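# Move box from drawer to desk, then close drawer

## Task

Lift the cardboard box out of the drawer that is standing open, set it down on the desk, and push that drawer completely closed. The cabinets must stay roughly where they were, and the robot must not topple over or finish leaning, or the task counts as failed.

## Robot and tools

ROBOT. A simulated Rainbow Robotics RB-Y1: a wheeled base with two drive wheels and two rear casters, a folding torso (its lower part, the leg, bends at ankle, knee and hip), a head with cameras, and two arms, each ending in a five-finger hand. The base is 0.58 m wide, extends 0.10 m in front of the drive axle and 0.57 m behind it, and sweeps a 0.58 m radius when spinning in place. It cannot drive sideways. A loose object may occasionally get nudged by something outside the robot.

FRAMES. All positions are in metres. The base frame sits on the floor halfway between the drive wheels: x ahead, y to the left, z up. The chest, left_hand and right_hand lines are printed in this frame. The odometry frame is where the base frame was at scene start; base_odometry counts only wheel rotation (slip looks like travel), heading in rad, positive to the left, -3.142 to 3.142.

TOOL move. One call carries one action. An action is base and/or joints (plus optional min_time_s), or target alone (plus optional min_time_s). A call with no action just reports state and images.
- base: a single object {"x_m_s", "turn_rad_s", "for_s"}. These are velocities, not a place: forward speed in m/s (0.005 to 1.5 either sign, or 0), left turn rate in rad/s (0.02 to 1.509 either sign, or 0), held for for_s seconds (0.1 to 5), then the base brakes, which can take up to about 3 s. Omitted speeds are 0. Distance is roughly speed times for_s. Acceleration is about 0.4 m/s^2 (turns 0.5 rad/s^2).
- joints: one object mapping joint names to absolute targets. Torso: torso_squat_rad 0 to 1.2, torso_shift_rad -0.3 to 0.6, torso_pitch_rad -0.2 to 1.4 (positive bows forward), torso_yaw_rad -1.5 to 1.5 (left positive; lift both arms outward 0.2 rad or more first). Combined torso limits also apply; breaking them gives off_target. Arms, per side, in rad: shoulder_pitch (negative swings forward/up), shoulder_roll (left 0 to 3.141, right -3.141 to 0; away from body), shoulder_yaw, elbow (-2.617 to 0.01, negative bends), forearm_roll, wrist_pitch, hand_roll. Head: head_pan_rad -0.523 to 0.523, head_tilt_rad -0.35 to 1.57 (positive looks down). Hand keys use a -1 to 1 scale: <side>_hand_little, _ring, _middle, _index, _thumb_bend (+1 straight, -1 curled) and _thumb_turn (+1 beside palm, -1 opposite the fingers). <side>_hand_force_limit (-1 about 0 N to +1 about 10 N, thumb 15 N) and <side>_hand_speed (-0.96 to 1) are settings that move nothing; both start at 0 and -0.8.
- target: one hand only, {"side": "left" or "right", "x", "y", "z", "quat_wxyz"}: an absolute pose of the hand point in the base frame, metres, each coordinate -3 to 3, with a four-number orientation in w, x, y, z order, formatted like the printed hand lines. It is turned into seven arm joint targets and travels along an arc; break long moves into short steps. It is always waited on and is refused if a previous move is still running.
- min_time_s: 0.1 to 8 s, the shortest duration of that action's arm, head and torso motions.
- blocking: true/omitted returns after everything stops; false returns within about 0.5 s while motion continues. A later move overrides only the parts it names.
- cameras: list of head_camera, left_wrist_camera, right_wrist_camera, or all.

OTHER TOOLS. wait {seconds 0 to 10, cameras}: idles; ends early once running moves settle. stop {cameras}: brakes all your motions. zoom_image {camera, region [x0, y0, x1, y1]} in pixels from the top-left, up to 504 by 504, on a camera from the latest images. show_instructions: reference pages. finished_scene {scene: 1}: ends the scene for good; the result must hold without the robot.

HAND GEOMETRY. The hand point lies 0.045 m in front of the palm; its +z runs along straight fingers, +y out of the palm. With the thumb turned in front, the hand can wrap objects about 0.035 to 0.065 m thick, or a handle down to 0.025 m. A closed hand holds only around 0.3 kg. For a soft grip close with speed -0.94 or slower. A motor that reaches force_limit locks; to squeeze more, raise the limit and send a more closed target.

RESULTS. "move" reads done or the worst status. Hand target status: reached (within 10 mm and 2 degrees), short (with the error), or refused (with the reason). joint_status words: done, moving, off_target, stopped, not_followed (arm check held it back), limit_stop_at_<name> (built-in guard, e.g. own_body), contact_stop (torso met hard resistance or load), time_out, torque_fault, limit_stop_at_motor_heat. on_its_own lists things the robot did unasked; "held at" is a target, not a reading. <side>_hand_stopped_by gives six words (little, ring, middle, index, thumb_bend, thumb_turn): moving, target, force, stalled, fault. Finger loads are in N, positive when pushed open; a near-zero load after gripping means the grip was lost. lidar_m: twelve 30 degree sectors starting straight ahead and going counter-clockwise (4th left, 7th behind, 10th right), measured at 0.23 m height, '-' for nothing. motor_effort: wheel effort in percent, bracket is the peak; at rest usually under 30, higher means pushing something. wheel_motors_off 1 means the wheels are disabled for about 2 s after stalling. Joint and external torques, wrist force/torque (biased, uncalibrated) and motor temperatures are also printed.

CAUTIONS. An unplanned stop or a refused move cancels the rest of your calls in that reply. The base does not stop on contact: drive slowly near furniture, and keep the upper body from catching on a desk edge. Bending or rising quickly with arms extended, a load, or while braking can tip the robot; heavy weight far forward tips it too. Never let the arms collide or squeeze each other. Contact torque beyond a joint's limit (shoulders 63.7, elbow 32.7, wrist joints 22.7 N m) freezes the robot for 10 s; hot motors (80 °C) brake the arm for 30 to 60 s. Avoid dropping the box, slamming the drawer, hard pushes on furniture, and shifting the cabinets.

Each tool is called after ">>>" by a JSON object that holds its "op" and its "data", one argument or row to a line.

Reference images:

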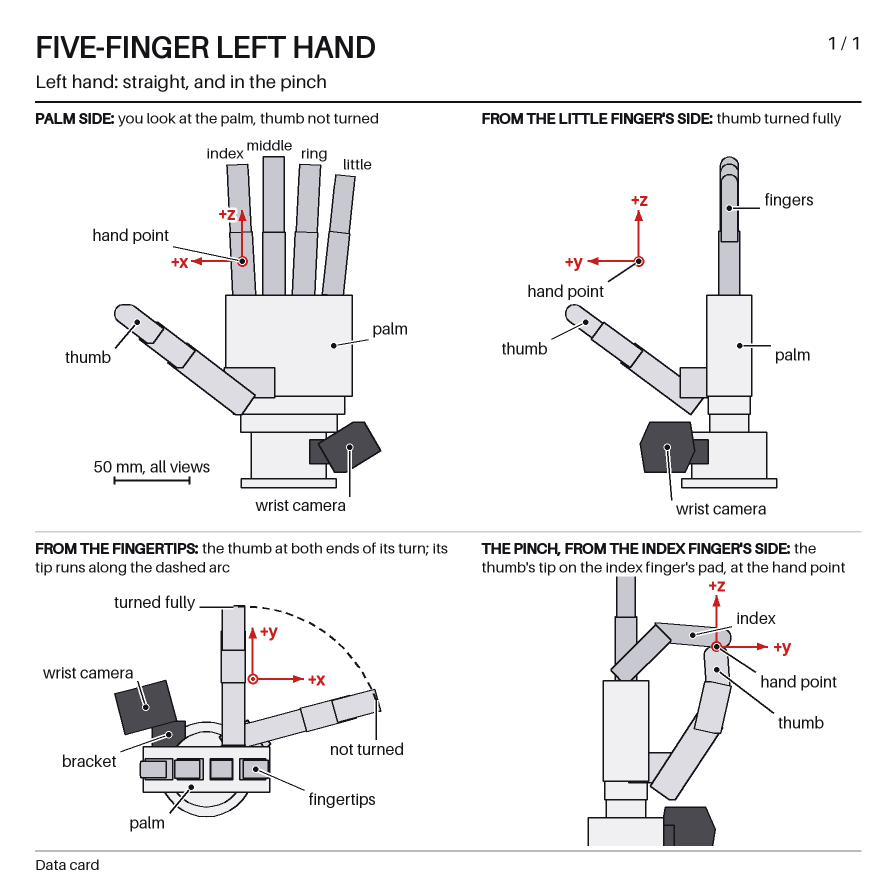

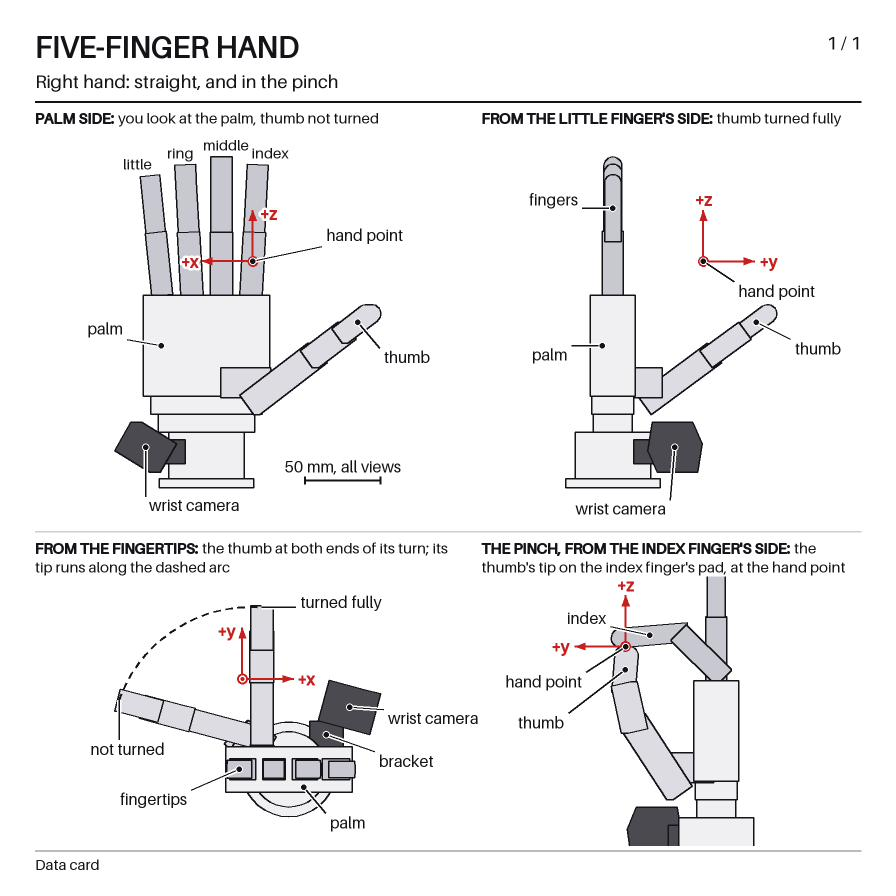

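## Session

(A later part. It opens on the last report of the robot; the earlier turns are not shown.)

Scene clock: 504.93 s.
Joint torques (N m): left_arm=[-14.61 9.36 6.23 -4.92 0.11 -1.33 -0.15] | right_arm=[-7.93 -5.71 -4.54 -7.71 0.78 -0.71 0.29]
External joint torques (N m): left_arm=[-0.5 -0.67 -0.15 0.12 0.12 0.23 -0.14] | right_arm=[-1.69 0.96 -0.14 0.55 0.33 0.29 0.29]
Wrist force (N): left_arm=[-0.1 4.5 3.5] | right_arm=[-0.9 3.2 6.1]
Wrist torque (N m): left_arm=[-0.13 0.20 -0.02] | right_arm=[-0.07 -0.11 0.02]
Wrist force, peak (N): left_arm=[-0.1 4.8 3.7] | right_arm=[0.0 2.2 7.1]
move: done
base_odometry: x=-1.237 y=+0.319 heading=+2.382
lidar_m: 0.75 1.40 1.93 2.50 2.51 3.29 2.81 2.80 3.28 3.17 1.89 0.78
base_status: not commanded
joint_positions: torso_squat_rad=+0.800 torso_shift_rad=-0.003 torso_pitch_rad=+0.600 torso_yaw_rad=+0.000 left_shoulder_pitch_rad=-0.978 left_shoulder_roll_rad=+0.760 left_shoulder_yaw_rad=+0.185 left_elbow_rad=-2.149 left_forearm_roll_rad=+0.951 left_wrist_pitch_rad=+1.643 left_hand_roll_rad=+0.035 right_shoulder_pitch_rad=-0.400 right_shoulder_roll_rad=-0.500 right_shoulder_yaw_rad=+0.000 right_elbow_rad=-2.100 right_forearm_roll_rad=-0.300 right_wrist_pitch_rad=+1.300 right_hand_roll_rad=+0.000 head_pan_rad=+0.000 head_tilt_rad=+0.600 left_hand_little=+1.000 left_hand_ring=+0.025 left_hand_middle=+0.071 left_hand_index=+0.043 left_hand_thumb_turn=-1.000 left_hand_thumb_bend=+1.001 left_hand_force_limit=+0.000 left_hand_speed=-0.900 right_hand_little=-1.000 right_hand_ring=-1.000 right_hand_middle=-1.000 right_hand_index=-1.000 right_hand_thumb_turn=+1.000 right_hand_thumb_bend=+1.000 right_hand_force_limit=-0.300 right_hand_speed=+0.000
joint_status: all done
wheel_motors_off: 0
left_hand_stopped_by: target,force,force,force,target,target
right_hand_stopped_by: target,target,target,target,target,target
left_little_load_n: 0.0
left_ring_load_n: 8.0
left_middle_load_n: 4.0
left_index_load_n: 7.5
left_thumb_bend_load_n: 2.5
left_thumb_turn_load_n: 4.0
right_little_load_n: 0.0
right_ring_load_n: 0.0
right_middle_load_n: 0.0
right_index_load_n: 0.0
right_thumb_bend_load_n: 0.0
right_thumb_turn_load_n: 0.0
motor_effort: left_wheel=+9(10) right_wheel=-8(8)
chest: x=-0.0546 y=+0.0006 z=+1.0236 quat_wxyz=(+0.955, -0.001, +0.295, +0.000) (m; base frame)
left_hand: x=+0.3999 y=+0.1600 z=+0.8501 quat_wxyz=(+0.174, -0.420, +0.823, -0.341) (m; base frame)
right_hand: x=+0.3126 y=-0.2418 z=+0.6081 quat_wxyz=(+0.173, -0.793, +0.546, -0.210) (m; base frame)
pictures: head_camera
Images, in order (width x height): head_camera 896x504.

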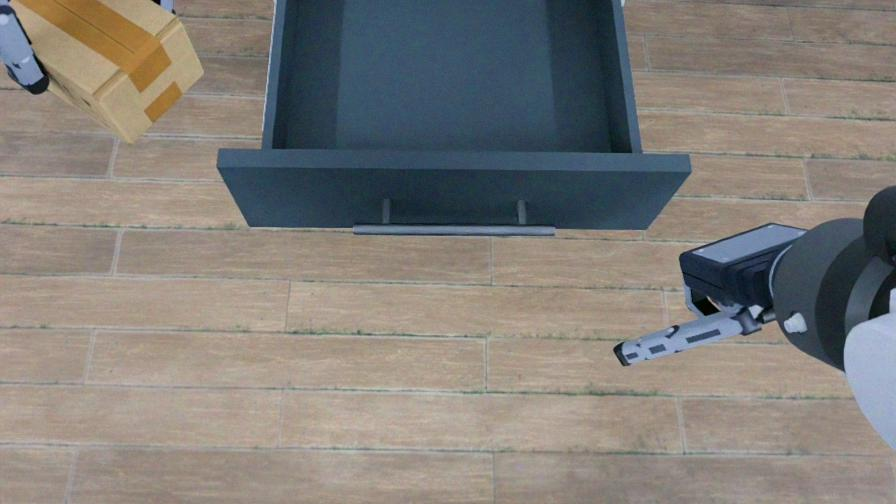

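>>> {"op": "move", "data": {
  "target": {"side": "right", "x": 0.25, "y": 0.004, "z": 0.505, "quat_wxyz": [0.1228, -0.6964, 0.6964, -0.1228]},
  "min_time_s": 2.5,
  "cameras": ["head_camera", "right_wrist_camera"]
}}

Scene clock: 510.60 s.
Joint torques (N m): left_arm=[-14.29 9.91 6.61 -4.97 0.2 -1.72 -0.48] | right_arm=[-10.55 6.63 1.79 -7.51 0.9 -0.26 -0.39]
External joint torques (N m): left_arm=[-0.18 -0.12 0.23 0.08 0.21 -0.16 -0.47] | right_arm=[-1.76 1.72 1.16 1.08 0.34 0.28 -0.39]
Wrist force (N): left_arm=[-0.3 4.4 3.2] | right_arm=[-0.2 2.3 6.8]
Wrist torque (N m): left_arm=[-0.14 0.20 -0.04] | right_arm=[-0.17 -0.16 -0.12]
Wrist force, peak (N): left_arm=[-0.5 4.7 3.7] | right_arm=[0.1 2.2 7.0]
move: done
base_odometry: x=-1.237 y=+0.319 heading=+2.382
lidar_m: 0.74 1.39 1.91 2.48 2.52 3.30 2.82 2.82 3.29 3.18 1.91 0.78
base_status: not commanded
joint_positions: torso_squat_rad=+0.800 torso_shift_rad=-0.003 torso_pitch_rad=+0.600 torso_yaw_rad=+0.000 left_shoulder_pitch_rad=-0.978 left_shoulder_roll_rad=+0.760 left_shoulder_yaw_rad=+0.185 left_elbow_rad=-2.149 left_forearm_roll_rad=+0.951 left_wrist_pitch_rad=+1.643 left_hand_roll_rad=+0.035 right_shoulder_pitch_rad=-0.617 right_shoulder_roll_rad=+0.000 right_shoulder_yaw_rad=+0.452 right_elbow_rad=-1.562 right_forearm_roll_rad=+0.277 right_wrist_pitch_rad=+1.302 right_hand_roll_rad=-0.681 head_pan_rad=+0.000 head_tilt_rad=+0.600 left_hand_little=+1.000 left_hand_ring=+0.025 left_hand_middle=+0.071 left_hand_index=+0.043 left_hand_thumb_turn=-1.000 left_hand_thumb_bend=+1.001 left_hand_force_limit=+0.000 left_hand_speed=-0.900 right_hand_little=-1.000 right_hand_ring=-1.000 right_hand_middle=-1.000 right_hand_index=-1.000 right_hand_thumb_turn=+1.000 right_hand_thumb_bend=+1.000 right_hand_force_limit=-0.300 right_hand_speed=+0.000
joint_status: all done
wheel_motors_off: 0
left_hand_stopped_by: target,force,force,force,target,target
right_hand_stopped_by: target,target,target,target,target,target
left_little_load_n: 0.0
left_ring_load_n: 8.0
left_middle_load_n: 4.0
left_index_load_n: 8.0
left_thumb_bend_load_n: 3.0
left_thumb_turn_load_n: 4.0
right_little_load_n: 0.0
right_ring_load_n: 0.0
right_middle_load_n: 0.0
right_index_load_n: 0.0
right_thumb_bend_load_n: 0.0
right_thumb_turn_load_n: -0.5
motor_effort: left_wheel=+9(10) right_wheel=-8(8)
chest: x=-0.0546 y=+0.0006 z=+1.0236 quat_wxyz=(+0.955, -0.001, +0.295, +0.000) (m; base frame)
left_hand: x=+0.3999 y=+0.1600 z=+0.8501 quat_wxyz=(+0.174, -0.420, +0.823, -0.341) (m; base frame)
right_hand: x=+0.2497 y=+0.0034 z=+0.5053 quat_wxyz=(+0.123, -0.696, +0.696, -0.123) (m; base frame)
right_hand_status: reached (checked arc, planned for 2.5 s): 1 mm and 0.0 deg off.
pictures: head_camera, right_wrist_camera
Images, in order (width x height): head_camera 896x504, right_wrist_camera 504x504.

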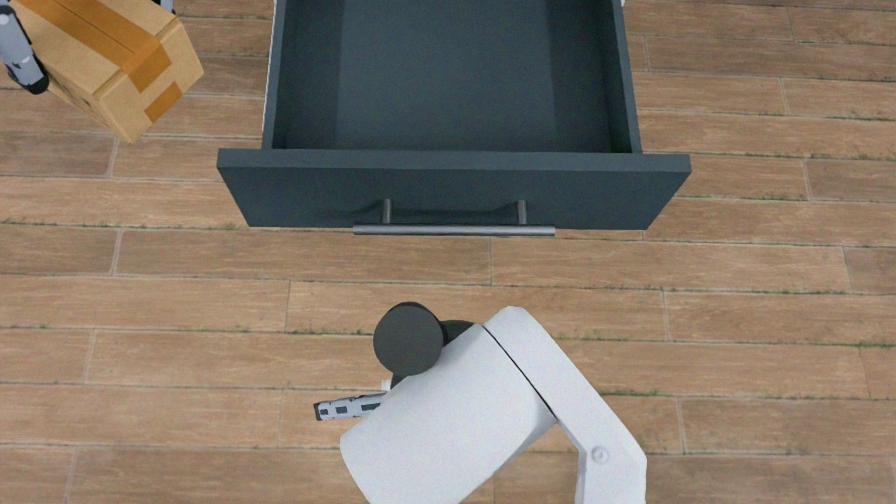

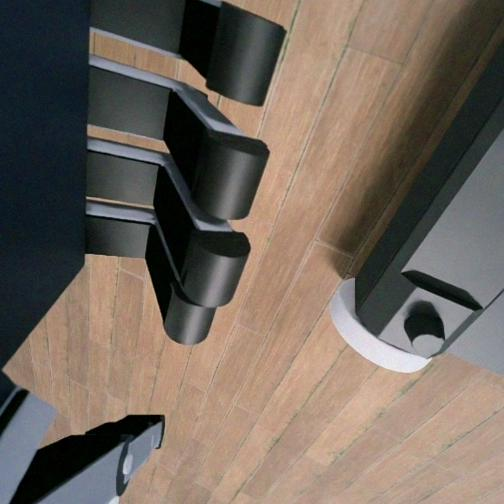

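>>> {"op": "move", "data": {
  "base": {"x_m_s": 0.08, "for_s": 1.8},
  "cameras": ["head_camera", "right_wrist_camera"]
}}

Scene clock: 519.30 s.
Joint torques (N m): left_arm=[-14.55 9.31 6.44 -4.86 0.3 -1.52 -0.32] | right_arm=[-11.22 5.91 0.67 -9.65 1.13 -1 -0.27]
External joint torques (N m): left_arm=[-0.44 -0.72 0.06 0.19 0.31 0.04 -0.32] | right_arm=[-2.44 1 0.04 -1.05 0.57 -0.46 -0.27]
Wrist force (N): left_arm=[-0.4 4.4 3.3] | right_arm=[-0.1 4.8 7.6]
Wrist torque (N m): left_arm=[-0.14 0.23 -0.03] | right_arm=[-0.10 -0.19 -0.15]
Wrist force, peak (N): left_arm=[-0.2 4.7 3.7] | right_arm=[-0.6 11.9 6.5]
move: done
base_odometry: x=-1.341 y=+0.418 heading=+2.381
lidar_m: 0.60 0.64 1.71 2.44 2.53 3.43 2.93 2.96 3.28 3.18 1.69 0.64
base_status: done (sent for 1.8 of 1.8 s)
joint_positions: torso_squat_rad=+0.800 torso_shift_rad=-0.002 torso_pitch_rad=+0.600 torso_yaw_rad=+0.000 left_shoulder_pitch_rad=-0.978 left_shoulder_roll_rad=+0.760 left_shoulder_yaw_rad=+0.185 left_elbow_rad=-2.149 left_forearm_roll_rad=+0.951 left_wrist_pitch_rad=+1.643 left_hand_roll_rad=+0.035 right_shoulder_pitch_rad=-0.617 right_shoulder_roll_rad=+0.000 right_shoulder_yaw_rad=+0.452 right_elbow_rad=-1.561 right_forearm_roll_rad=+0.277 right_wrist_pitch_rad=+1.302 right_hand_roll_rad=-0.681 head_pan_rad=+0.000 head_tilt_rad=+0.600 left_hand_little=+1.000 left_hand_ring=+0.025 left_hand_middle=+0.071 left_hand_index=+0.043 left_hand_thumb_turn=-1.000 left_hand_thumb_bend=+1.001 left_hand_force_limit=+0.000 left_hand_speed=-0.900 right_hand_little=-1.000 right_hand_ring=-1.000 right_hand_middle=-1.000 right_hand_index=-1.000 right_hand_thumb_turn=+1.000 right_hand_thumb_bend=+1.000 right_hand_force_limit=-0.300 right_hand_speed=+0.000
joint_status: not commanded
wheel_motors_off: 0
left_hand_stopped_by: target,force,force,force,target,target
right_hand_stopped_by: target,target,target,target,target,target
left_little_load_n: 0.0
left_ring_load_n: 8.0
left_middle_load_n: 4.0
left_index_load_n: 7.5
left_thumb_bend_load_n: 3.0
left_thumb_turn_load_n: 4.0
right_little_load_n: 0.0
right_ring_load_n: 0.0
right_middle_load_n: 0.0
right_index_load_n: 0.0
right_thumb_bend_load_n: 0.0
right_thumb_turn_load_n: 0.0
motor_effort: left_wheel=-2(24) right_wheel=+1(11)
chest: x=-0.0544 y=+0.0006 z=+1.0236 quat_wxyz=(+0.955, -0.001, +0.296, +0.000) (m; base frame)
left_hand: x=+0.4000 y=+0.1600 z=+0.8499 quat_wxyz=(+0.174, -0.420, +0.823, -0.341) (m; base frame)
right_hand: x=+0.2494 y=+0.0034 z=+0.5051 quat_wxyz=(+0.123, -0.696, +0.696, -0.123) (m; base frame)
pictures: head_camera, right_wrist_camera
Images, in order (width x height): head_camera 896x504, right_wrist_camera 504x504.

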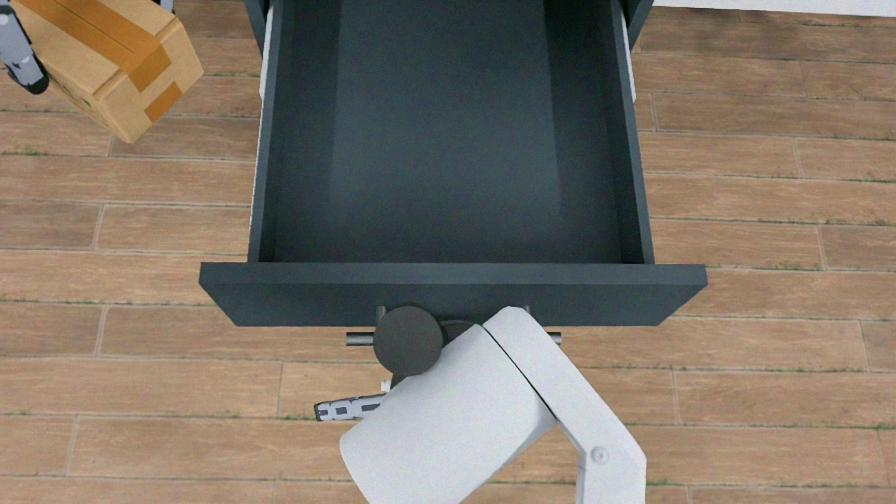

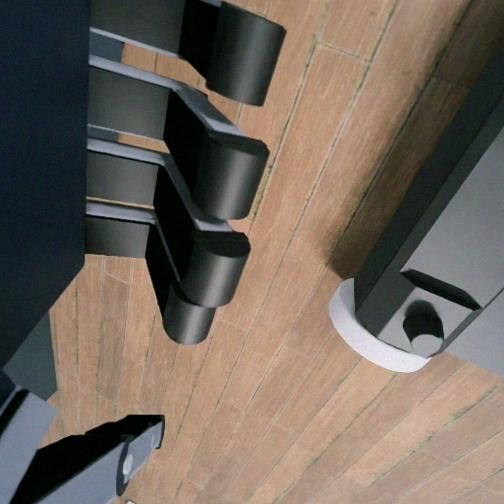

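>>> {"op": "move", "data": {
  "base": {"x_m_s": 0.08, "for_s": 2.3},
  "cameras": ["head_camera"]
}}

Scene clock: 524.90 s.
Joint torques (N m): left_arm=[-14.51 9.09 6.2 -5 0.15 -1.52 -0.28] | right_arm=[-11.14 5.75 0.24 -10.1 1.18 -1.08 -0.21]
External joint torques (N m): left_arm=[-0.4 -0.94 -0.18 0.04 0.16 0.04 -0.27] | right_arm=[-2.36 0.84 -0.39 -1.51 0.62 -0.54 -0.21]
Wrist force (N): left_arm=[-0.2 4.2 3.5] | right_arm=[0.0 4.8 6.7]
Wrist torque (N m): left_arm=[-0.21 0.22 -0.01] | right_arm=[-0.06 -0.21 -0.14]
Wrist force, peak (N): left_arm=[-0.3 4.7 3.8] | right_arm=[0.0 11.1 6.0]
move: done
base_odometry: x=-1.475 y=+0.545 heading=+2.381
lidar_m: 0.42 0.43 1.44 2.43 2.61 3.12 3.13 3.15 3.29 3.17 1.44 0.43
base_status: done (sent for 2.3 of 2.3 s)
joint_positions: torso_squat_rad=+0.800 torso_shift_rad=-0.002 torso_pitch_rad=+0.600 torso_yaw_rad=+0.000 left_shoulder_pitch_rad=-0.978 left_shoulder_roll_rad=+0.760 left_shoulder_yaw_rad=+0.185 left_elbow_rad=-2.149 left_forearm_roll_rad=+0.951 left_wrist_pitch_rad=+1.643 left_hand_roll_rad=+0.035 right_shoulder_pitch_rad=-0.617 right_shoulder_roll_rad=+0.000 right_shoulder_yaw_rad=+0.452 right_elbow_rad=-1.561 right_forearm_roll_rad=+0.277 right_wrist_pitch_rad=+1.302 right_hand_roll_rad=-0.681 head_pan_rad=+0.000 head_tilt_rad=+0.600 left_hand_little=+1.000 left_hand_ring=+0.025 left_hand_middle=+0.071 left_hand_index=+0.043 left_hand_thumb_turn=-1.000 left_hand_thumb_bend=+1.001 left_hand_force_limit=+0.000 left_hand_speed=-0.900 right_hand_little=-1.000 right_hand_ring=-1.000 right_hand_middle=-1.000 right_hand_index=-1.000 right_hand_thumb_turn=+1.000 right_hand_thumb_bend=+1.000 right_hand_force_limit=-0.300 right_hand_speed=+0.000
joint_status: not commanded
wheel_motors_off: 0
left_hand_stopped_by: target,force,force,force,target,target
right_hand_stopped_by: target,target,target,target,target,target
left_little_load_n: 0.0
left_ring_load_n: 8.0
left_middle_load_n: 4.0
left_index_load_n: 8.0
left_thumb_bend_load_n: 3.0
left_thumb_turn_load_n: 4.0
right_little_load_n: 0.5
right_ring_load_n: 0.0
right_middle_load_n: 0.0
right_index_load_n: 0.0
right_thumb_bend_load_n: 0.0
right_thumb_turn_load_n: 0.0
motor_effort: left_wheel=-3(16) right_wheel=+1(21)
chest: x=-0.0544 y=+0.0006 z=+1.0236 quat_wxyz=(+0.955, -0.001, +0.296, +0.000) (m; base frame)
left_hand: x=+0.4000 y=+0.1600 z=+0.8499 quat_wxyz=(+0.174, -0.420, +0.823, -0.341) (m; base frame)
right_hand: x=+0.2494 y=+0.0034 z=+0.5050 quat_wxyz=(+0.123, -0.696, +0.696, -0.123) (m; base frame)
pictures: head_camera
Images, in order (width x height): head_camera 896x504.

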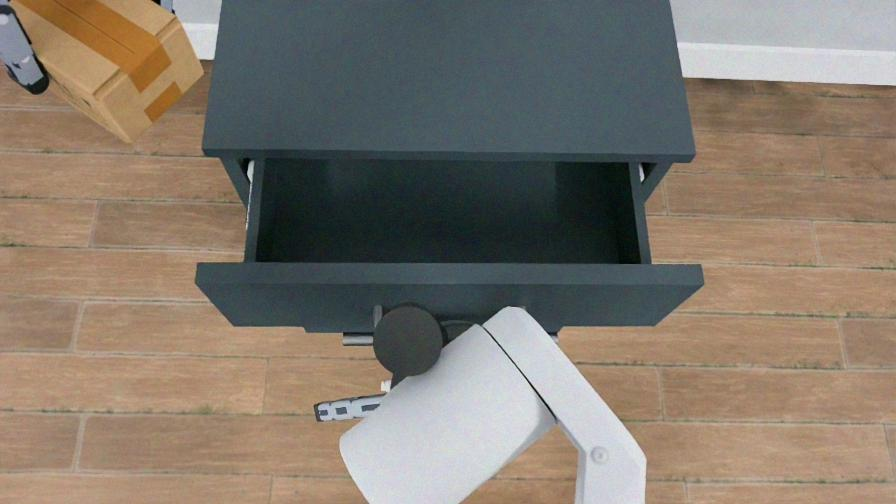

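>>> {"op": "move", "data": {
  "base": {"x_m_s": 0.05, "for_s": 1.6},
  "cameras": ["head_camera"]
}}

Scene clock: 531.87 s.
Joint torques (N m): left_arm=[-14.33 9.47 6.27 -4.74 0.08 -1.41 -0.3] | right_arm=[-11.2 5.73 0.13 -10.07 1.08 -0.85 -0.33]
External joint torques (N m): left_arm=[-0.22 -0.56 -0.1 0.31 0.09 0.14 -0.29] | right_arm=[-2.42 0.82 -0.5 -1.48 0.51 -0.31 -0.33]
Wrist force (N): left_arm=[-0.1 4.6 3.8] | right_arm=[0.0 2.8 6.9]
Wrist torque (N m): left_arm=[-0.14 0.19 -0.02] | right_arm=[-0.15 -0.20 -0.12]
Wrist force, peak (N): left_arm=[-0.5 4.8 3.6] | right_arm=[0.2 11.1 5.6]
move: done
base_odometry: x=-1.533 y=+0.600 heading=+2.381
lidar_m: 0.34 0.35 1.33 2.42 2.63 3.12 3.21 3.23 3.29 3.17 1.33 0.35
base_status: done (sent for 1.6 of 1.6 s)
joint_positions: torso_squat_rad=+0.800 torso_shift_rad=-0.002 torso_pitch_rad=+0.600 torso_yaw_rad=+0.000 left_shoulder_pitch_rad=-0.978 left_shoulder_roll_rad=+0.760 left_shoulder_yaw_rad=+0.185 left_elbow_rad=-2.149 left_forearm_roll_rad=+0.951 left_wrist_pitch_rad=+1.643 left_hand_roll_rad=+0.035 right_shoulder_pitch_rad=-0.617 right_shoulder_roll_rad=+0.000 right_shoulder_yaw_rad=+0.452 right_elbow_rad=-1.561 right_forearm_roll_rad=+0.277 right_wrist_pitch_rad=+1.302 right_hand_roll_rad=-0.681 head_pan_rad=+0.000 head_tilt_rad=+0.600 left_hand_little=+1.000 left_hand_ring=+0.025 left_hand_middle=+0.071 left_hand_index=+0.043 left_hand_thumb_turn=-1.000 left_hand_thumb_bend=+1.001 left_hand_force_limit=+0.000 left_hand_speed=-0.900 right_hand_little=-1.000 right_hand_ring=-1.000 right_hand_middle=-1.000 right_hand_index=-1.000 right_hand_thumb_turn=+1.000 right_hand_thumb_bend=+1.000 right_hand_force_limit=-0.300 right_hand_speed=+0.000
joint_status: not commanded
wheel_motors_off: 0
left_hand_stopped_by: target,force,force,force,target,target
right_hand_stopped_by: target,target,target,target,target,target
left_little_load_n: 0.0
left_ring_load_n: 8.0
left_middle_load_n: 4.5
left_index_load_n: 8.0
left_thumb_bend_load_n: 3.0
left_thumb_turn_load_n: 4.0
right_little_load_n: 0.0
right_ring_load_n: 0.0
right_middle_load_n: 0.0
right_index_load_n: 0.0
right_thumb_bend_load_n: 0.0
right_thumb_turn_load_n: 0.0
motor_effort: left_wheel=+1(16) right_wheel=+2(21)
chest: x=-0.0545 y=+0.0006 z=+1.0236 quat_wxyz=(+0.955, -0.001, +0.296, +0.000) (m; base frame)
left_hand: x=+0.4000 y=+0.1600 z=+0.8500 quat_wxyz=(+0.174, -0.420, +0.823, -0.341) (m; base frame)
right_hand: x=+0.2494 y=+0.0035 z=+0.5051 quat_wxyz=(+0.123, -0.696, +0.696, -0.123) (m; base frame)
pictures: head_camera
Images, in order (width x height): head_camera 896x504.

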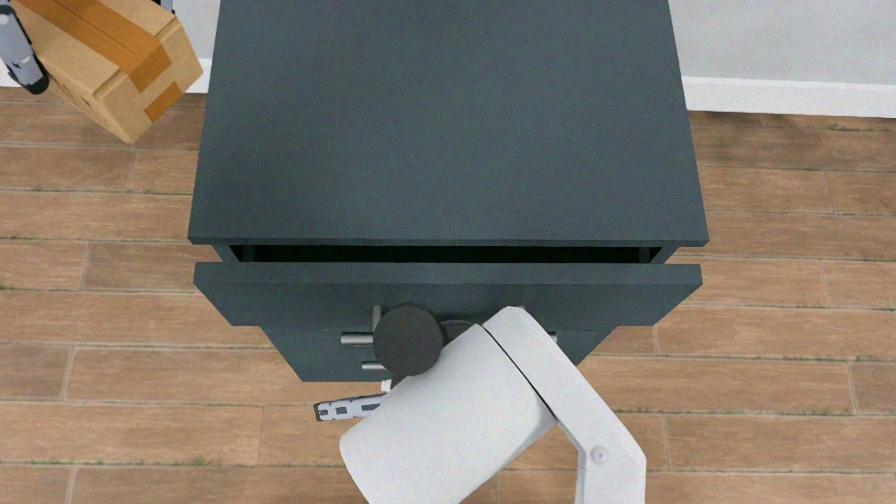

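>>> {"op": "move", "data": {
  "base": {"x_m_s": 0.03, "for_s": 0.6},
  "cameras": ["head_camera"]
}}

Scene clock: 539.13 s.
Joint torques (N m): left_arm=[-14.14 9.48 6.47 -4.95 0.13 -1.76 -0.36] | right_arm=[-10.45 5.91 0.37 -9.45 0.93 -0.59 -0.2]
External joint torques (N m): left_arm=[-0.03 -0.55 0.09 0.1 0.14 -0.2 -0.35] | right_arm=[-1.67 1 -0.26 -0.86 0.36 -0.05 -0.2]
Wrist force (N): left_arm=[-0.7 4.4 3.5] | right_arm=[-0.2 2.1 6.7]
Wrist torque (N m): left_arm=[-0.13 0.26 -0.05] | right_arm=[-0.21 -0.16 -0.13]
Wrist force, peak (N): left_arm=[-0.5 4.8 3.9] | right_arm=[0.8 10.5 3.5]
move: done
base_odometry: x=-1.546 y=+0.613 heading=+2.381
lidar_m: 0.32 0.34 1.32 2.43 2.65 3.12 3.23 3.26 3.29 3.17 1.31 0.34
base_status: done (sent for 0.6 of 0.6 s)
joint_positions: torso_squat_rad=+0.800 torso_shift_rad=-0.002 torso_pitch_rad=+0.600 torso_yaw_rad=+0.000 left_shoulder_pitch_rad=-0.978 left_shoulder_roll_rad=+0.760 left_shoulder_yaw_rad=+0.185 left_elbow_rad=-2.149 left_forearm_roll_rad=+0.951 left_wrist_pitch_rad=+1.643 left_hand_roll_rad=+0.035 right_shoulder_pitch_rad=-0.617 right_shoulder_roll_rad=+0.000 right_shoulder_yaw_rad=+0.452 right_elbow_rad=-1.561 right_forearm_roll_rad=+0.278 right_wrist_pitch_rad=+1.302 right_hand_roll_rad=-0.681 head_pan_rad=+0.000 head_tilt_rad=+0.600 left_hand_little=+1.000 left_hand_ring=+0.025 left_hand_middle=+0.071 left_hand_index=+0.043 left_hand_thumb_turn=-1.000 left_hand_thumb_bend=+1.001 left_hand_force_limit=+0.000 left_hand_speed=-0.900 right_hand_little=-1.000 right_hand_ring=-1.000 right_hand_middle=-1.000 right_hand_index=-1.000 right_hand_thumb_turn=+1.000 right_hand_thumb_bend=+1.000 right_hand_force_limit=-0.300 right_hand_speed=+0.000
joint_status: not commanded
wheel_motors_off: 0
left_hand_stopped_by: target,force,force,force,target,target
right_hand_stopped_by: target,target,target,target,target,target
left_little_load_n: 0.0
left_ring_load_n: 8.0
left_middle_load_n: 4.5
left_index_load_n: 7.5
left_thumb_bend_load_n: 3.0
left_thumb_turn_load_n: 4.0
right_little_load_n: 0.0
right_ring_load_n: 0.0
right_middle_load_n: 0.0
right_index_load_n: 0.0
right_thumb_bend_load_n: 0.0
right_thumb_turn_load_n: 0.0
motor_effort: left_wheel=-1(14) right_wheel=+2(17)
chest: x=-0.0545 y=+0.0006 z=+1.0236 quat_wxyz=(+0.955, -0.001, +0.296, +0.000) (m; base frame)
left_hand: x=+0.4000 y=+0.1600 z=+0.8500 quat_wxyz=(+0.174, -0.420, +0.823, -0.341) (m; base frame)
right_hand: x=+0.2496 y=+0.0035 z=+0.5052 quat_wxyz=(+0.123, -0.696, +0.696, -0.123) (m; base frame)
pictures: head_camera
Images, in order (width x height): head_camera 896x504.

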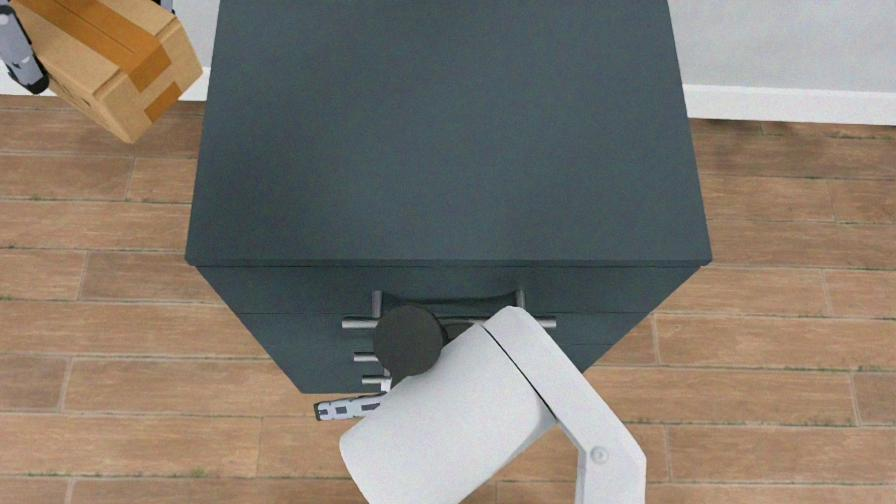

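>>> {"op": "zoom_image", "data": {
  "camera": "head_camera",
  "region": [180, 240, 480, 400]
}}

>>> {"op": "zoom_image", "data": {
  "camera": "head_camera",
  "region": [480, 240, 740, 400]
}}

Scaled by 1.680 from the camera's 896x504 image, which has a finer 1280x720 frame.

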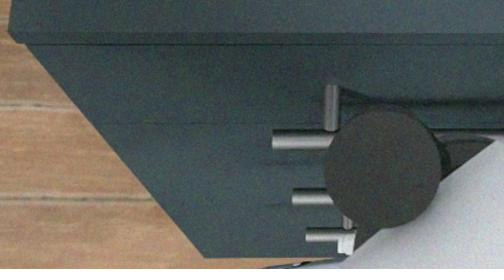

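Scaled by 1.938 from the camera's 896x504 image, which has a finer 1280x720 frame.

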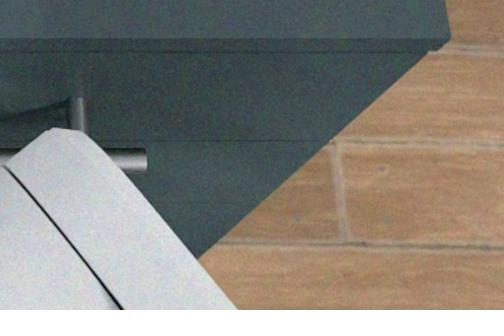

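>>> {"op": "move", "data": {
  "base": {"x_m_s": 0.02, "for_s": 0.6}
}}

>>> {"op": "move", "data": {
  "base": {"x_m_s": 0.02, "for_s": 0.4},
  "cameras": ["head_camera"]
}}

Scene clock: 548.73 s.
Joint torques (N m): left_arm=[-14.22 9.81 6.33 -4.69 0.01 -1.45 -0.38] | right_arm=[-10.17 5.44 0.18 -9.5 0.78 -0.61 -0.43]
External joint torques (N m): left_arm=[-0.11 -0.22 -0.05 0.35 0.02 0.11 -0.37] | right_arm=[-1.39 0.53 -0.45 -0.9 0.22 -0.07 -0.43]
Wrist force (N): left_arm=[-0.4 4.3 3.4] | right_arm=[0.0 2.0 6.6]
Wrist torque (N m): left_arm=[-0.18 0.23 -0.04] | right_arm=[-0.18 -0.19 -0.12]
Wrist force, peak (N): left_arm=[-0.4 4.7 3.7] | right_arm=[0.3 2.4 7.0]
move: done
base_odometry: x=-1.554 y=+0.621 heading=+2.381
lidar_m: 0.31 0.33 1.31 2.44 2.66 3.14 3.24 3.26 3.29 3.17 1.30 0.33
base_status: done (sent for 0.6 of 0.6 s)
joint_positions: torso_squat_rad=+0.800 torso_shift_rad=-0.002 torso_pitch_rad=+0.600 torso_yaw_rad=+0.000 left_shoulder_pitch_rad=-0.978 left_shoulder_roll_rad=+0.760 left_shoulder_yaw_rad=+0.185 left_elbow_rad=-2.149 left_forearm_roll_rad=+0.951 left_wrist_pitch_rad=+1.643 left_hand_roll_rad=+0.035 right_shoulder_pitch_rad=-0.617 right_shoulder_roll_rad=+0.000 right_shoulder_yaw_rad=+0.452 right_elbow_rad=-1.561 right_forearm_roll_rad=+0.278 right_wrist_pitch_rad=+1.302 right_hand_roll_rad=-0.681 head_pan_rad=+0.000 head_tilt_rad=+0.600 left_hand_little=+1.000 left_hand_ring=+0.025 left_hand_middle=+0.071 left_hand_index=+0.043 left_hand_thumb_turn=-1.000 left_hand_thumb_bend=+1.001 left_hand_force_limit=+0.000 left_hand_speed=-0.900 right_hand_little=-1.000 right_hand_ring=-1.000 right_hand_middle=-1.000 right_hand_index=-1.000 right_hand_thumb_turn=+1.000 right_hand_thumb_bend=+1.000 right_hand_force_limit=-0.300 right_hand_speed=+0.000
joint_status: not commanded
wheel_motors_off: 0
left_hand_stopped_by: target,force,force,force,target,target
right_hand_stopped_by: target,target,target,target,target,target
left_little_load_n: 0.0
left_ring_load_n: 8.0
left_middle_load_n: 4.0
left_index_load_n: 8.0
left_thumb_bend_load_n: 3.0
left_thumb_turn_load_n: 4.0
right_little_load_n: 0.0
right_ring_load_n: 0.0
right_middle_load_n: 0.5
right_index_load_n: 0.5
right_thumb_bend_load_n: 0.0
right_thumb_turn_load_n: 0.0
motor_effort: left_wheel=-2(9) right_wheel=+1(13)
chest: x=-0.0545 y=+0.0006 z=+1.0236 quat_wxyz=(+0.955, -0.001, +0.296, +0.000) (m; base frame)
left_hand: x=+0.4000 y=+0.1600 z=+0.8501 quat_wxyz=(+0.174, -0.420, +0.823, -0.341) (m; base frame)
right_hand: x=+0.2496 y=+0.0035 z=+0.5052 quat_wxyz=(+0.123, -0.696, +0.696, -0.123) (m; base frame)
pictures: none

Scene clock: 549.60 s.
Joint torques (N m): left_arm=[-13.99 9.13 6.51 -4.67 0.05 -1.54 -0.33] | right_arm=[-16.9 3.43 -3.47 -13.06 3.15 -2.99 -0.48]
External joint torques (N m): left_arm=[0.12 -0.9 0.13 0.37 0.06 0.01 -0.32] | right_arm=[-8.15 -1.5 -4.11 -4.47 2.58 -2.45 -0.47]
Wrist force (N): left_arm=[-0.2 4.0 3.6] | right_arm=[-2.0 18.3 5.7]
Wrist torque (N m): left_arm=[-0.24 0.21 0.01] | right_arm=[0.55 -0.13 -0.37]
Wrist force, peak (N): left_arm=[-0.3 4.8 3.8] | right_arm=[-0.8 25.0 -1.3]
move: done
base_odometry: x=-1.560 y=+0.627 heading=+2.380
lidar_m: 0.30 0.30 1.29 2.45 2.66 3.11 3.23 3.27 3.30 3.17 1.28 0.32
base_status: done (sent for 0.4 of 0.4 s)
joint_positions: torso_squat_rad=+0.800 torso_shift_rad=-0.003 torso_pitch_rad=+0.600 torso_yaw_rad=+0.000 left_shoulder_pitch_rad=-0.978 left_shoulder_roll_rad=+0.760 left_shoulder_yaw_rad=+0.185 left_elbow_rad=-2.149 left_forearm_roll_rad=+0.951 left_wrist_pitch_rad=+1.643 left_hand_roll_rad=+0.035 right_shoulder_pitch_rad=-0.616 right_shoulder_roll_rad=+0.000 right_shoulder_yaw_rad=+0.453 right_elbow_rad=-1.561 right_forearm_roll_rad=+0.277 right_wrist_pitch_rad=+1.303 right_hand_roll_rad=-0.681 head_pan_rad=+0.000 head_tilt_rad=+0.600 left_hand_little=+1.000 left_hand_ring=+0.025 left_hand_middle=+0.071 left_hand_index=+0.043 left_hand_thumb_turn=-1.000 left_hand_thumb_bend=+1.001 left_hand_force_limit=+0.000 left_hand_speed=-0.900 right_hand_little=-1.000 right_hand_ring=-1.000 right_hand_middle=-1.000 right_hand_index=-1.000 right_hand_thumb_turn=+1.000 right_hand_thumb_bend=+1.000 right_hand_force_limit=-0.300 right_hand_speed=+0.000
joint_status: not commanded
wheel_motors_off: 0
left_hand_stopped_by: target,force,force,force,target,target
right_hand_stopped_by: target,target,target,target,target,target
left_little_load_n: 0.0
left_ring_load_n: 8.0
left_middle_load_n: 4.5
left_index_load_n: 7.5
left_thumb_bend_load_n: 3.0
left_thumb_turn_load_n: 4.0
right_little_load_n: 0.0
right_ring_load_n: 0.0
right_middle_load_n: 0.0
right_index_load_n: 0.0
right_thumb_bend_load_n: 0.0
right_thumb_turn_load_n: 0.0
motor_effort: left_wheel=+2(10) right_wheel=+4(13)
chest: x=-0.0545 y=+0.0006 z=+1.0236 quat_wxyz=(+0.955, -0.001, +0.296, +0.000) (m; base frame)
left_hand: x=+0.4000 y=+0.1600 z=+0.8500 quat_wxyz=(+0.174, -0.420, +0.823, -0.341) (m; base frame)
right_hand: x=+0.2481 y=+0.0037 z=+0.5045 quat_wxyz=(+0.122, -0.697, +0.696, -0.122) (m; base frame)
pictures: head_camera
Images, in order (width x height): head_camera 896x504.

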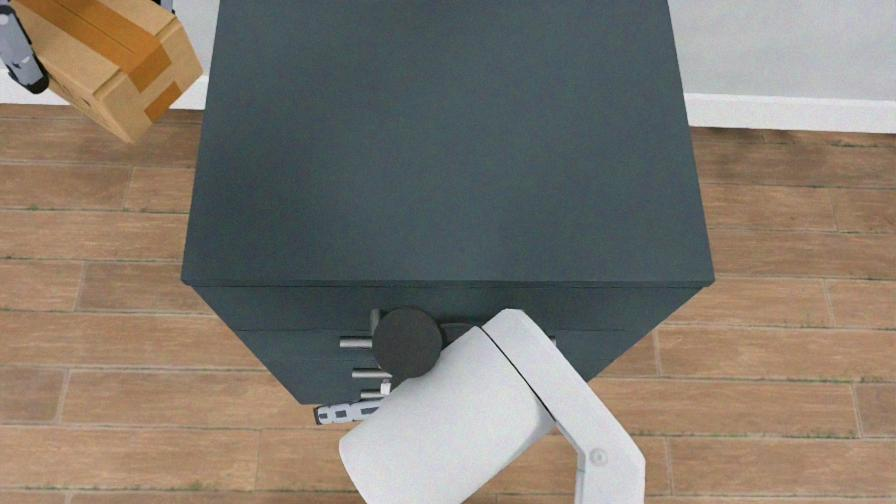

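>>> {"op": "move", "data": {
  "base": {"x_m_s": -0.25, "for_s": 2.0},
  "cameras": ["head_camera"]
}}

>>> {"op": "move", "data": {
  "joints": {"torso_squat_rad": 0.5, "torso_pitch_rad": 0.2, "head_tilt_rad": 0.6, "right_shoulder_pitch_rad": -0.2, "right_shoulder_roll_rad": -0.25, "right_shoulder_yaw_rad": 0.0, "right_elbow_rad": -0.6, "right_forearm_roll_rad": 0.0, "right_wrist_pitch_rad": 0.2, "right_hand_roll_rad": 0.0},
  "min_time_s": 2.5,
  "cameras": ["head_camera", "left_wrist_camera"]
}}

Scene clock: 579.53 s.
Joint torques (N m): left_arm=[-14.24 9.23 5.91 -4.66 0.09 -1.51 -0.31] | right_arm=[-10.15 3.78 -0.13 -9.9 0.95 -0.6 -0.28]
External joint torques (N m): left_arm=[-0.12 -0.8 -0.46 0.38 0.1 0.05 -0.3] | right_arm=[-1.36 -1.14 -0.76 -1.31 0.38 -0.06 -0.28]
Wrist force (N): left_arm=[-0.4 4.3 3.5] | right_arm=[0.2 2.2 6.5]
Wrist torque (N m): left_arm=[-0.15 0.26 -0.03] | right_arm=[-0.17 -0.21 -0.10]
Wrist force, peak (N): left_arm=[-0.3 4.6 3.9] | right_arm=[-2.2 18.5 7.5]
move: done
base_odometry: x=-1.198 y=+0.282 heading=+2.380
lidar_m: 0.81 1.45 2.00 2.50 2.75 3.25 2.82 2.76 3.29 3.17 1.97 0.85
base_status: done (sent for 2 of 2 s)
joint_positions: torso_squat_rad=+0.800 torso_shift_rad=-0.003 torso_pitch_rad=+0.600 torso_yaw_rad=+0.000 left_shoulder_pitch_rad=-0.978 left_shoulder_roll_rad=+0.760 left_shoulder_yaw_rad=+0.185 left_elbow_rad=-2.149 left_forearm_roll_rad=+0.951 left_wrist_pitch_rad=+1.643 left_hand_roll_rad=+0.035 right_shoulder_pitch_rad=-0.617 right_shoulder_roll_rad=+0.000 right_shoulder_yaw_rad=+0.452 right_elbow_rad=-1.561 right_forearm_roll_rad=+0.278 right_wrist_pitch_rad=+1.302 right_hand_roll_rad=-0.681 head_pan_rad=+0.000 head_tilt_rad=+0.600 left_hand_little=+1.000 left_hand_ring=+0.025 left_hand_middle=+0.071 left_hand_index=+0.043 left_hand_thumb_turn=-1.000 left_hand_thumb_bend=+1.001 left_hand_force_limit=+0.000 left_hand_speed=-0.900 right_hand_little=-1.000 right_hand_ring=-1.000 right_hand_middle=-1.000 right_hand_index=-1.000 right_hand_thumb_turn=+1.000 right_hand_thumb_bend=+1.000 right_hand_force_limit=-0.300 right_hand_speed=+0.000
joint_status: not commanded
wheel_motors_off: 0
left_hand_stopped_by: target,force,force,force,target,target
right_hand_stopped_by: target,target,target,target,target,target
left_little_load_n: 0.0
left_ring_load_n: 8.0
left_middle_load_n: 4.5
left_index_load_n: 7.5
left_thumb_bend_load_n: 3.0
left_thumb_turn_load_n: 4.0
right_little_load_n: 0.0
right_ring_load_n: 0.0
right_middle_load_n: 0.0
right_index_load_n: 0.0
right_thumb_bend_load_n: 0.0
right_thumb_turn_load_n: 0.0
motor_effort: left_wheel=-4(15) right_wheel=+5(24)
chest: x=-0.0545 y=+0.0006 z=+1.0236 quat_wxyz=(+0.955, -0.001, +0.295, +0.000) (m; base frame)
left_hand: x=+0.4000 y=+0.1600 z=+0.8501 quat_wxyz=(+0.174, -0.420, +0.823, -0.341) (m; base frame)
right_hand: x=+0.2496 y=+0.0038 z=+0.5053 quat_wxyz=(+0.123, -0.696, +0.696, -0.123) (m; base frame)
pictures: head_camera
Images, in order (width x height): head_camera 896x504.

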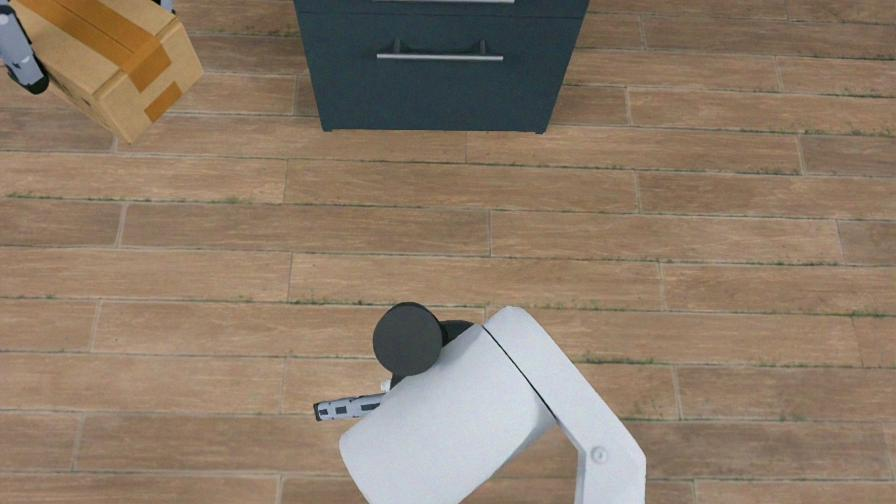

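Scene clock: 582.33 s.
Joint torques (N m): left_arm=[-16.06 9.31 5.68 -1.73 -0.43 -1.96 -0.34] | right_arm=[-4.58 -7.72 -1.77 -3.53 -0.31 -0.76 0.06]
External joint torques (N m): left_arm=[0.43 -0.01 -0.18 0.51 0.1 -0.08 -0.33] | right_arm=[0.55 -0.81 -0.35 0.54 -0.5 -0.02 0.05]
Wrist force (N): left_arm=[1.1 5.6 1.8] | right_arm=[-1.3 2.4 6.3]
Wrist torque (N m): left_arm=[0.01 0.10 0.00] | right_arm=[-0.14 -0.13 0.00]
Wrist force, peak (N): left_arm=[1.4 5.8 1.5] | right_arm=[0.1 2.3 7.0]
move: done
base_odometry: x=-1.198 y=+0.282 heading=+2.380
lidar_m: 0.80 1.46 2.00 2.49 2.74 3.25 2.83 2.76 3.29 3.16 1.97 0.85
base_status: not commanded
joint_positions: torso_squat_rad=+0.500 torso_shift_rad=-0.003 torso_pitch_rad=+0.200 torso_yaw_rad=+0.000 left_shoulder_pitch_rad=-0.978 left_shoulder_roll_rad=+0.760 left_shoulder_yaw_rad=+0.185 left_elbow_rad=-2.149 left_forearm_roll_rad=+0.951 left_wrist_pitch_rad=+1.643 left_hand_roll_rad=+0.035 right_shoulder_pitch_rad=-0.200 right_shoulder_roll_rad=-0.250 right_shoulder_yaw_rad=+0.000 right_elbow_rad=-0.600 right_forearm_roll_rad=+0.000 right_wrist_pitch_rad=+0.200 right_hand_roll_rad=+0.000 head_pan_rad=+0.000 head_tilt_rad=+0.600 left_hand_little=+1.000 left_hand_ring=+0.025 left_hand_middle=+0.071 left_hand_index=+0.043 left_hand_thumb_turn=-1.000 left_hand_thumb_bend=+1.001 left_hand_force_limit=+0.000 left_hand_speed=-0.900 right_hand_little=-1.000 right_hand_ring=-1.000 right_hand_middle=-1.000 right_hand_index=-1.000 right_hand_thumb_turn=+1.000 right_hand_thumb_bend=+1.000 right_hand_force_limit=-0.300 right_hand_speed=+0.000
joint_status: all done
wheel_motors_off: 0
left_hand_stopped_by: target,force,force,force,target,target
right_hand_stopped_by: target,target,target,target,target,target
left_little_load_n: 0.0
left_ring_load_n: 8.0
left_middle_load_n: 4.5
left_index_load_n: 7.5
left_thumb_bend_load_n: 2.5
left_thumb_turn_load_n: 4.0
right_little_load_n: 0.0
right_ring_load_n: 0.0
right_middle_load_n: 0.0
right_index_load_n: 0.0
right_thumb_bend_load_n: 0.0
right_thumb_turn_load_n: 0.0
motor_effort: left_wheel=-3(6) right_wheel=+6(6)
chest: x=-0.1681 y=+0.0007 z=+1.1981 quat_wxyz=(+0.995, -0.001, +0.100, +0.000) (m; base frame)
left_hand: x=+0.3181 y=+0.1602 z=+1.2152 quat_wxyz=(+0.334, -0.344, +0.772, -0.418) (m; base frame)
right_hand: x=+0.0518 y=-0.3646 z=+0.5071 quat_wxyz=(+0.059, -0.729, +0.646, -0.218) (m; base frame)
pictures: head_camera, left_wrist_camera
Images, in order (width x height): head_camera 896x504, left_wrist_camera 504x504.

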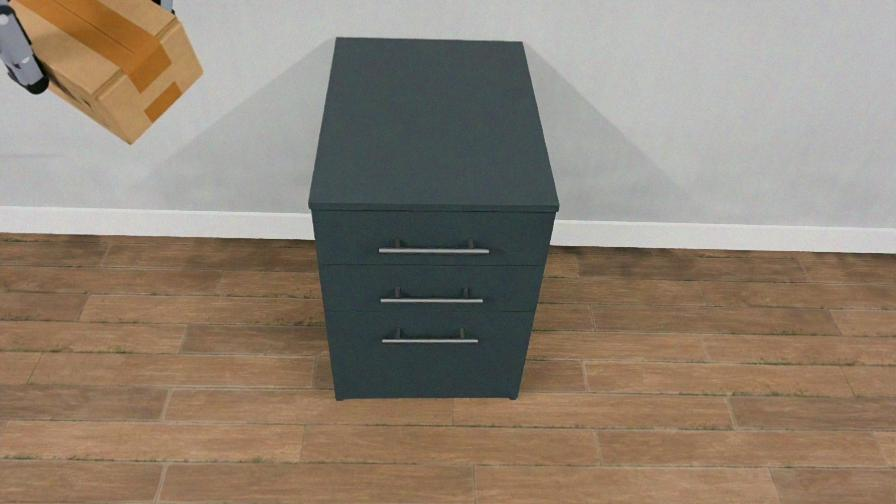

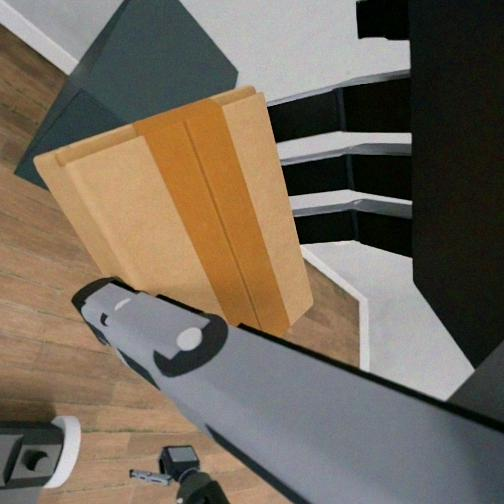

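>>> {"op": "move", "data": {
  "base": {"turn_rad_s": 0.6, "for_s": 2.6},
  "joints": {"head_tilt_rad": 0.2},
  "cameras": ["head_camera"]
}}

Scene clock: 590.77 s.
Joint torques (N m): left_arm=[-15.94 8.71 5.78 -1.79 -0.4 -1.88 -0.25] | right_arm=[-4.42 -7.53 -2.08 -3.34 -0.23 -0.74 0.3]
External joint torques (N m): left_arm=[0.55 -0.61 -0.08 0.45 0.13 0.01 -0.23] | right_arm=[0.71 -0.62 -0.66 0.73 -0.42 -0.01 0.29]
Wrist force (N): left_arm=[1.0 5.6 1.8] | right_arm=[-1.2 2.3 6.3]
Wrist torque (N m): left_arm=[-0.01 0.12 0.00] | right_arm=[-0.14 -0.14 0.01]
Wrist force, peak (N): left_arm=[1.5 5.9 1.7] | right_arm=[-1.3 2.4 6.6]
move: done
base_odometry: x=-1.198 y=+0.282 heading=-2.344
lidar_m: 2.50 2.72 3.24 2.77 2.74 3.27 3.15 1.99 0.87 0.82 1.45 2.01
base_status: done (sent for 2.6 of 2.6 s)
joint_positions: torso_squat_rad=+0.500 torso_shift_rad=-0.003 torso_pitch_rad=+0.200 torso_yaw_rad=+0.000 left_shoulder_pitch_rad=-0.978 left_shoulder_roll_rad=+0.760 left_shoulder_yaw_rad=+0.185 left_elbow_rad=-2.149 left_forearm_roll_rad=+0.951 left_wrist_pitch_rad=+1.643 left_hand_roll_rad=+0.035 right_shoulder_pitch_rad=-0.200 right_shoulder_roll_rad=-0.250 right_shoulder_yaw_rad=+0.000 right_elbow_rad=-0.600 right_forearm_roll_rad=+0.000 right_wrist_pitch_rad=+0.200 right_hand_roll_rad=+0.000 head_pan_rad=+0.000 head_tilt_rad=+0.200 left_hand_little=+1.000 left_hand_ring=+0.025 left_hand_middle=+0.071 left_hand_index=+0.043 left_hand_thumb_turn=-1.000 left_hand_thumb_bend=+1.001 left_hand_force_limit=+0.000 left_hand_speed=-0.900 right_hand_little=-1.000 right_hand_ring=-1.000 right_hand_middle=-1.000 right_hand_index=-1.000 right_hand_thumb_turn=+1.000 right_hand_thumb_bend=+1.000 right_hand_force_limit=-0.300 right_hand_speed=+0.000
joint_status: all done
wheel_motors_off: 0
left_hand_stopped_by: target,force,force,force,target,target
right_hand_stopped_by: target,target,target,target,target,target
left_little_load_n: 0.0
left_ring_load_n: 8.0
left_middle_load_n: 4.0
left_index_load_n: 8.0
left_thumb_bend_load_n: 3.0
left_thumb_turn_load_n: 4.0
right_little_load_n: 0.0
right_ring_load_n: 0.0
right_middle_load_n: 0.0
right_index_load_n: 0.0
right_thumb_bend_load_n: -0.5
right_thumb_turn_load_n: 0.0
motor_effort: left_wheel=+1(21) right_wheel=+12(30)
chest: x=-0.1681 y=+0.0007 z=+1.1981 quat_wxyz=(+0.995, -0.001, +0.100, +0.000) (m; base frame)
left_hand: x=+0.3181 y=+0.1602 z=+1.2152 quat_wxyz=(+0.334, -0.344, +0.772, -0.418) (m; base frame)
right_hand: x=+0.0517 y=-0.3646 z=+0.5071 quat_wxyz=(+0.059, -0.729, +0.646, -0.218) (m; base frame)
pictures: head_camera
Images, in order (width x height): head_camera 896x504.

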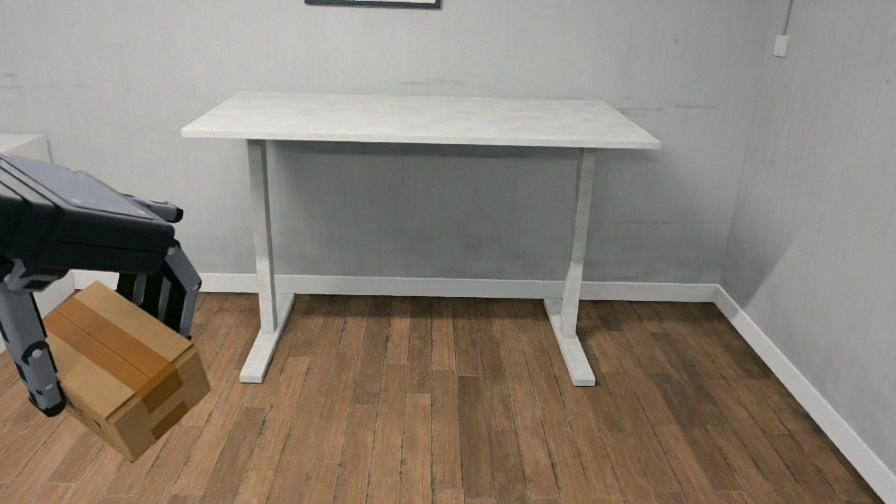

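>>> {"op": "move", "data": {
  "base": {"x_m_s": 0.4, "for_s": 3.3},
  "joints": {"head_tilt_rad": 0.45},
  "cameras": ["head_camera"]
}}

Scene clock: 605.20 s.
Joint torques (N m): left_arm=[-16.23 8.88 5.76 -1.97 -0.48 -1.93 -0.31] | right_arm=[-5.59 -7.68 -2.36 -3.68 -0.21 -0.66 0.32]
External joint torques (N m): left_arm=[0.27 -0.45 -0.1 0.27 0.05 -0.05 -0.3] | right_arm=[-0.48 -0.77 -0.94 0.39 -0.4 0.07 0.31]
Wrist force (N): left_arm=[1.2 5.6 1.4] | right_arm=[-1.1 2.4 6.2]
Wrist torque (N m): left_arm=[0.03 0.06 0.02] | right_arm=[-0.14 -0.17 0.01]
Wrist force, peak (N): left_arm=[1.3 6.1 2.0] | right_arm=[-1.4 2.3 6.6]
move: done
base_odometry: x=-2.120 y=-0.663 heading=-2.344
lidar_m: 1.57 1.24 1.84 3.11 3.25 3.78 4.47 1.41 1.47 1.42 1.48 1.26
base_status: done (sent for 3.3 of 3.3 s)
joint_positions: torso_squat_rad=+0.500 torso_shift_rad=-0.002 torso_pitch_rad=+0.200 torso_yaw_rad=+0.000 left_shoulder_pitch_rad=-0.978 left_shoulder_roll_rad=+0.760 left_shoulder_yaw_rad=+0.185 left_elbow_rad=-2.149 left_forearm_roll_rad=+0.951 left_wrist_pitch_rad=+1.643 left_hand_roll_rad=+0.035 right_shoulder_pitch_rad=-0.200 right_shoulder_roll_rad=-0.250 right_shoulder_yaw_rad=+0.000 right_elbow_rad=-0.600 right_forearm_roll_rad=+0.000 right_wrist_pitch_rad=+0.200 right_hand_roll_rad=+0.000 head_pan_rad=+0.000 head_tilt_rad=+0.450 left_hand_little=+1.000 left_hand_ring=+0.025 left_hand_middle=+0.071 left_hand_index=+0.043 left_hand_thumb_turn=-1.000 left_hand_thumb_bend=+1.001 left_hand_force_limit=+0.000 left_hand_speed=-0.900 right_hand_little=-1.000 right_hand_ring=-1.000 right_hand_middle=-1.000 right_hand_index=-1.000 right_hand_thumb_turn=+1.000 right_hand_thumb_bend=+1.000 right_hand_force_limit=-0.300 right_hand_speed=+0.000
joint_status: all done
wheel_motors_off: 0
left_hand_stopped_by: target,force,force,force,target,target
right_hand_stopped_by: target,target,target,target,target,target
left_little_load_n: 0.0
left_ring_load_n: 8.0
left_middle_load_n: 4.0
left_index_load_n: 7.5
left_thumb_bend_load_n: 3.0
left_thumb_turn_load_n: 4.5
right_little_load_n: 0.5
right_ring_load_n: 0.0
right_middle_load_n: 0.0
right_index_load_n: 0.0
right_thumb_bend_load_n: 0.0
right_thumb_turn_load_n: 0.0
motor_effort: left_wheel=+3(25) right_wheel=-2(35)
chest: x=-0.1680 y=+0.0007 z=+1.1981 quat_wxyz=(+0.995, -0.001, +0.100, +0.000) (m; base frame)
left_hand: x=+0.3181 y=+0.1602 z=+1.2152 quat_wxyz=(+0.334, -0.344, +0.772, -0.418) (m; base frame)
right_hand: x=+0.0517 y=-0.3647 z=+0.5071 quat_wxyz=(+0.059, -0.729, +0.646, -0.218) (m; base frame)
pictures: head_camera
Images, in order (width x height): head_camera 896x504.

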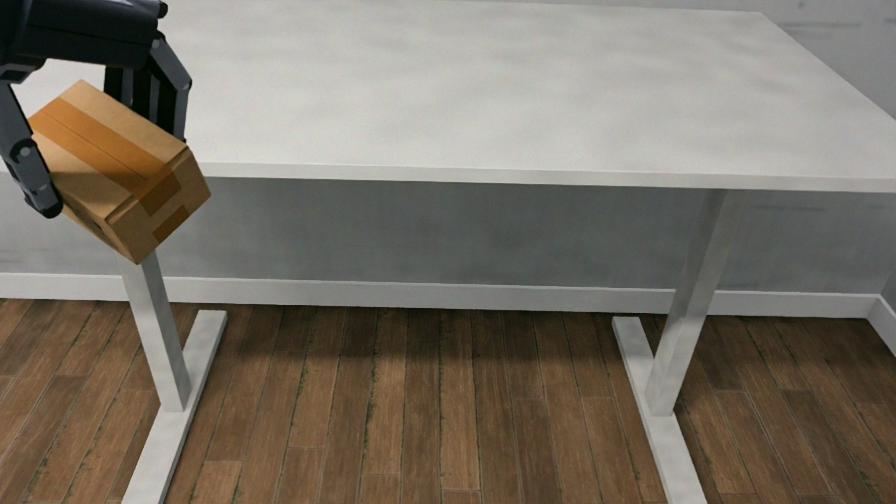

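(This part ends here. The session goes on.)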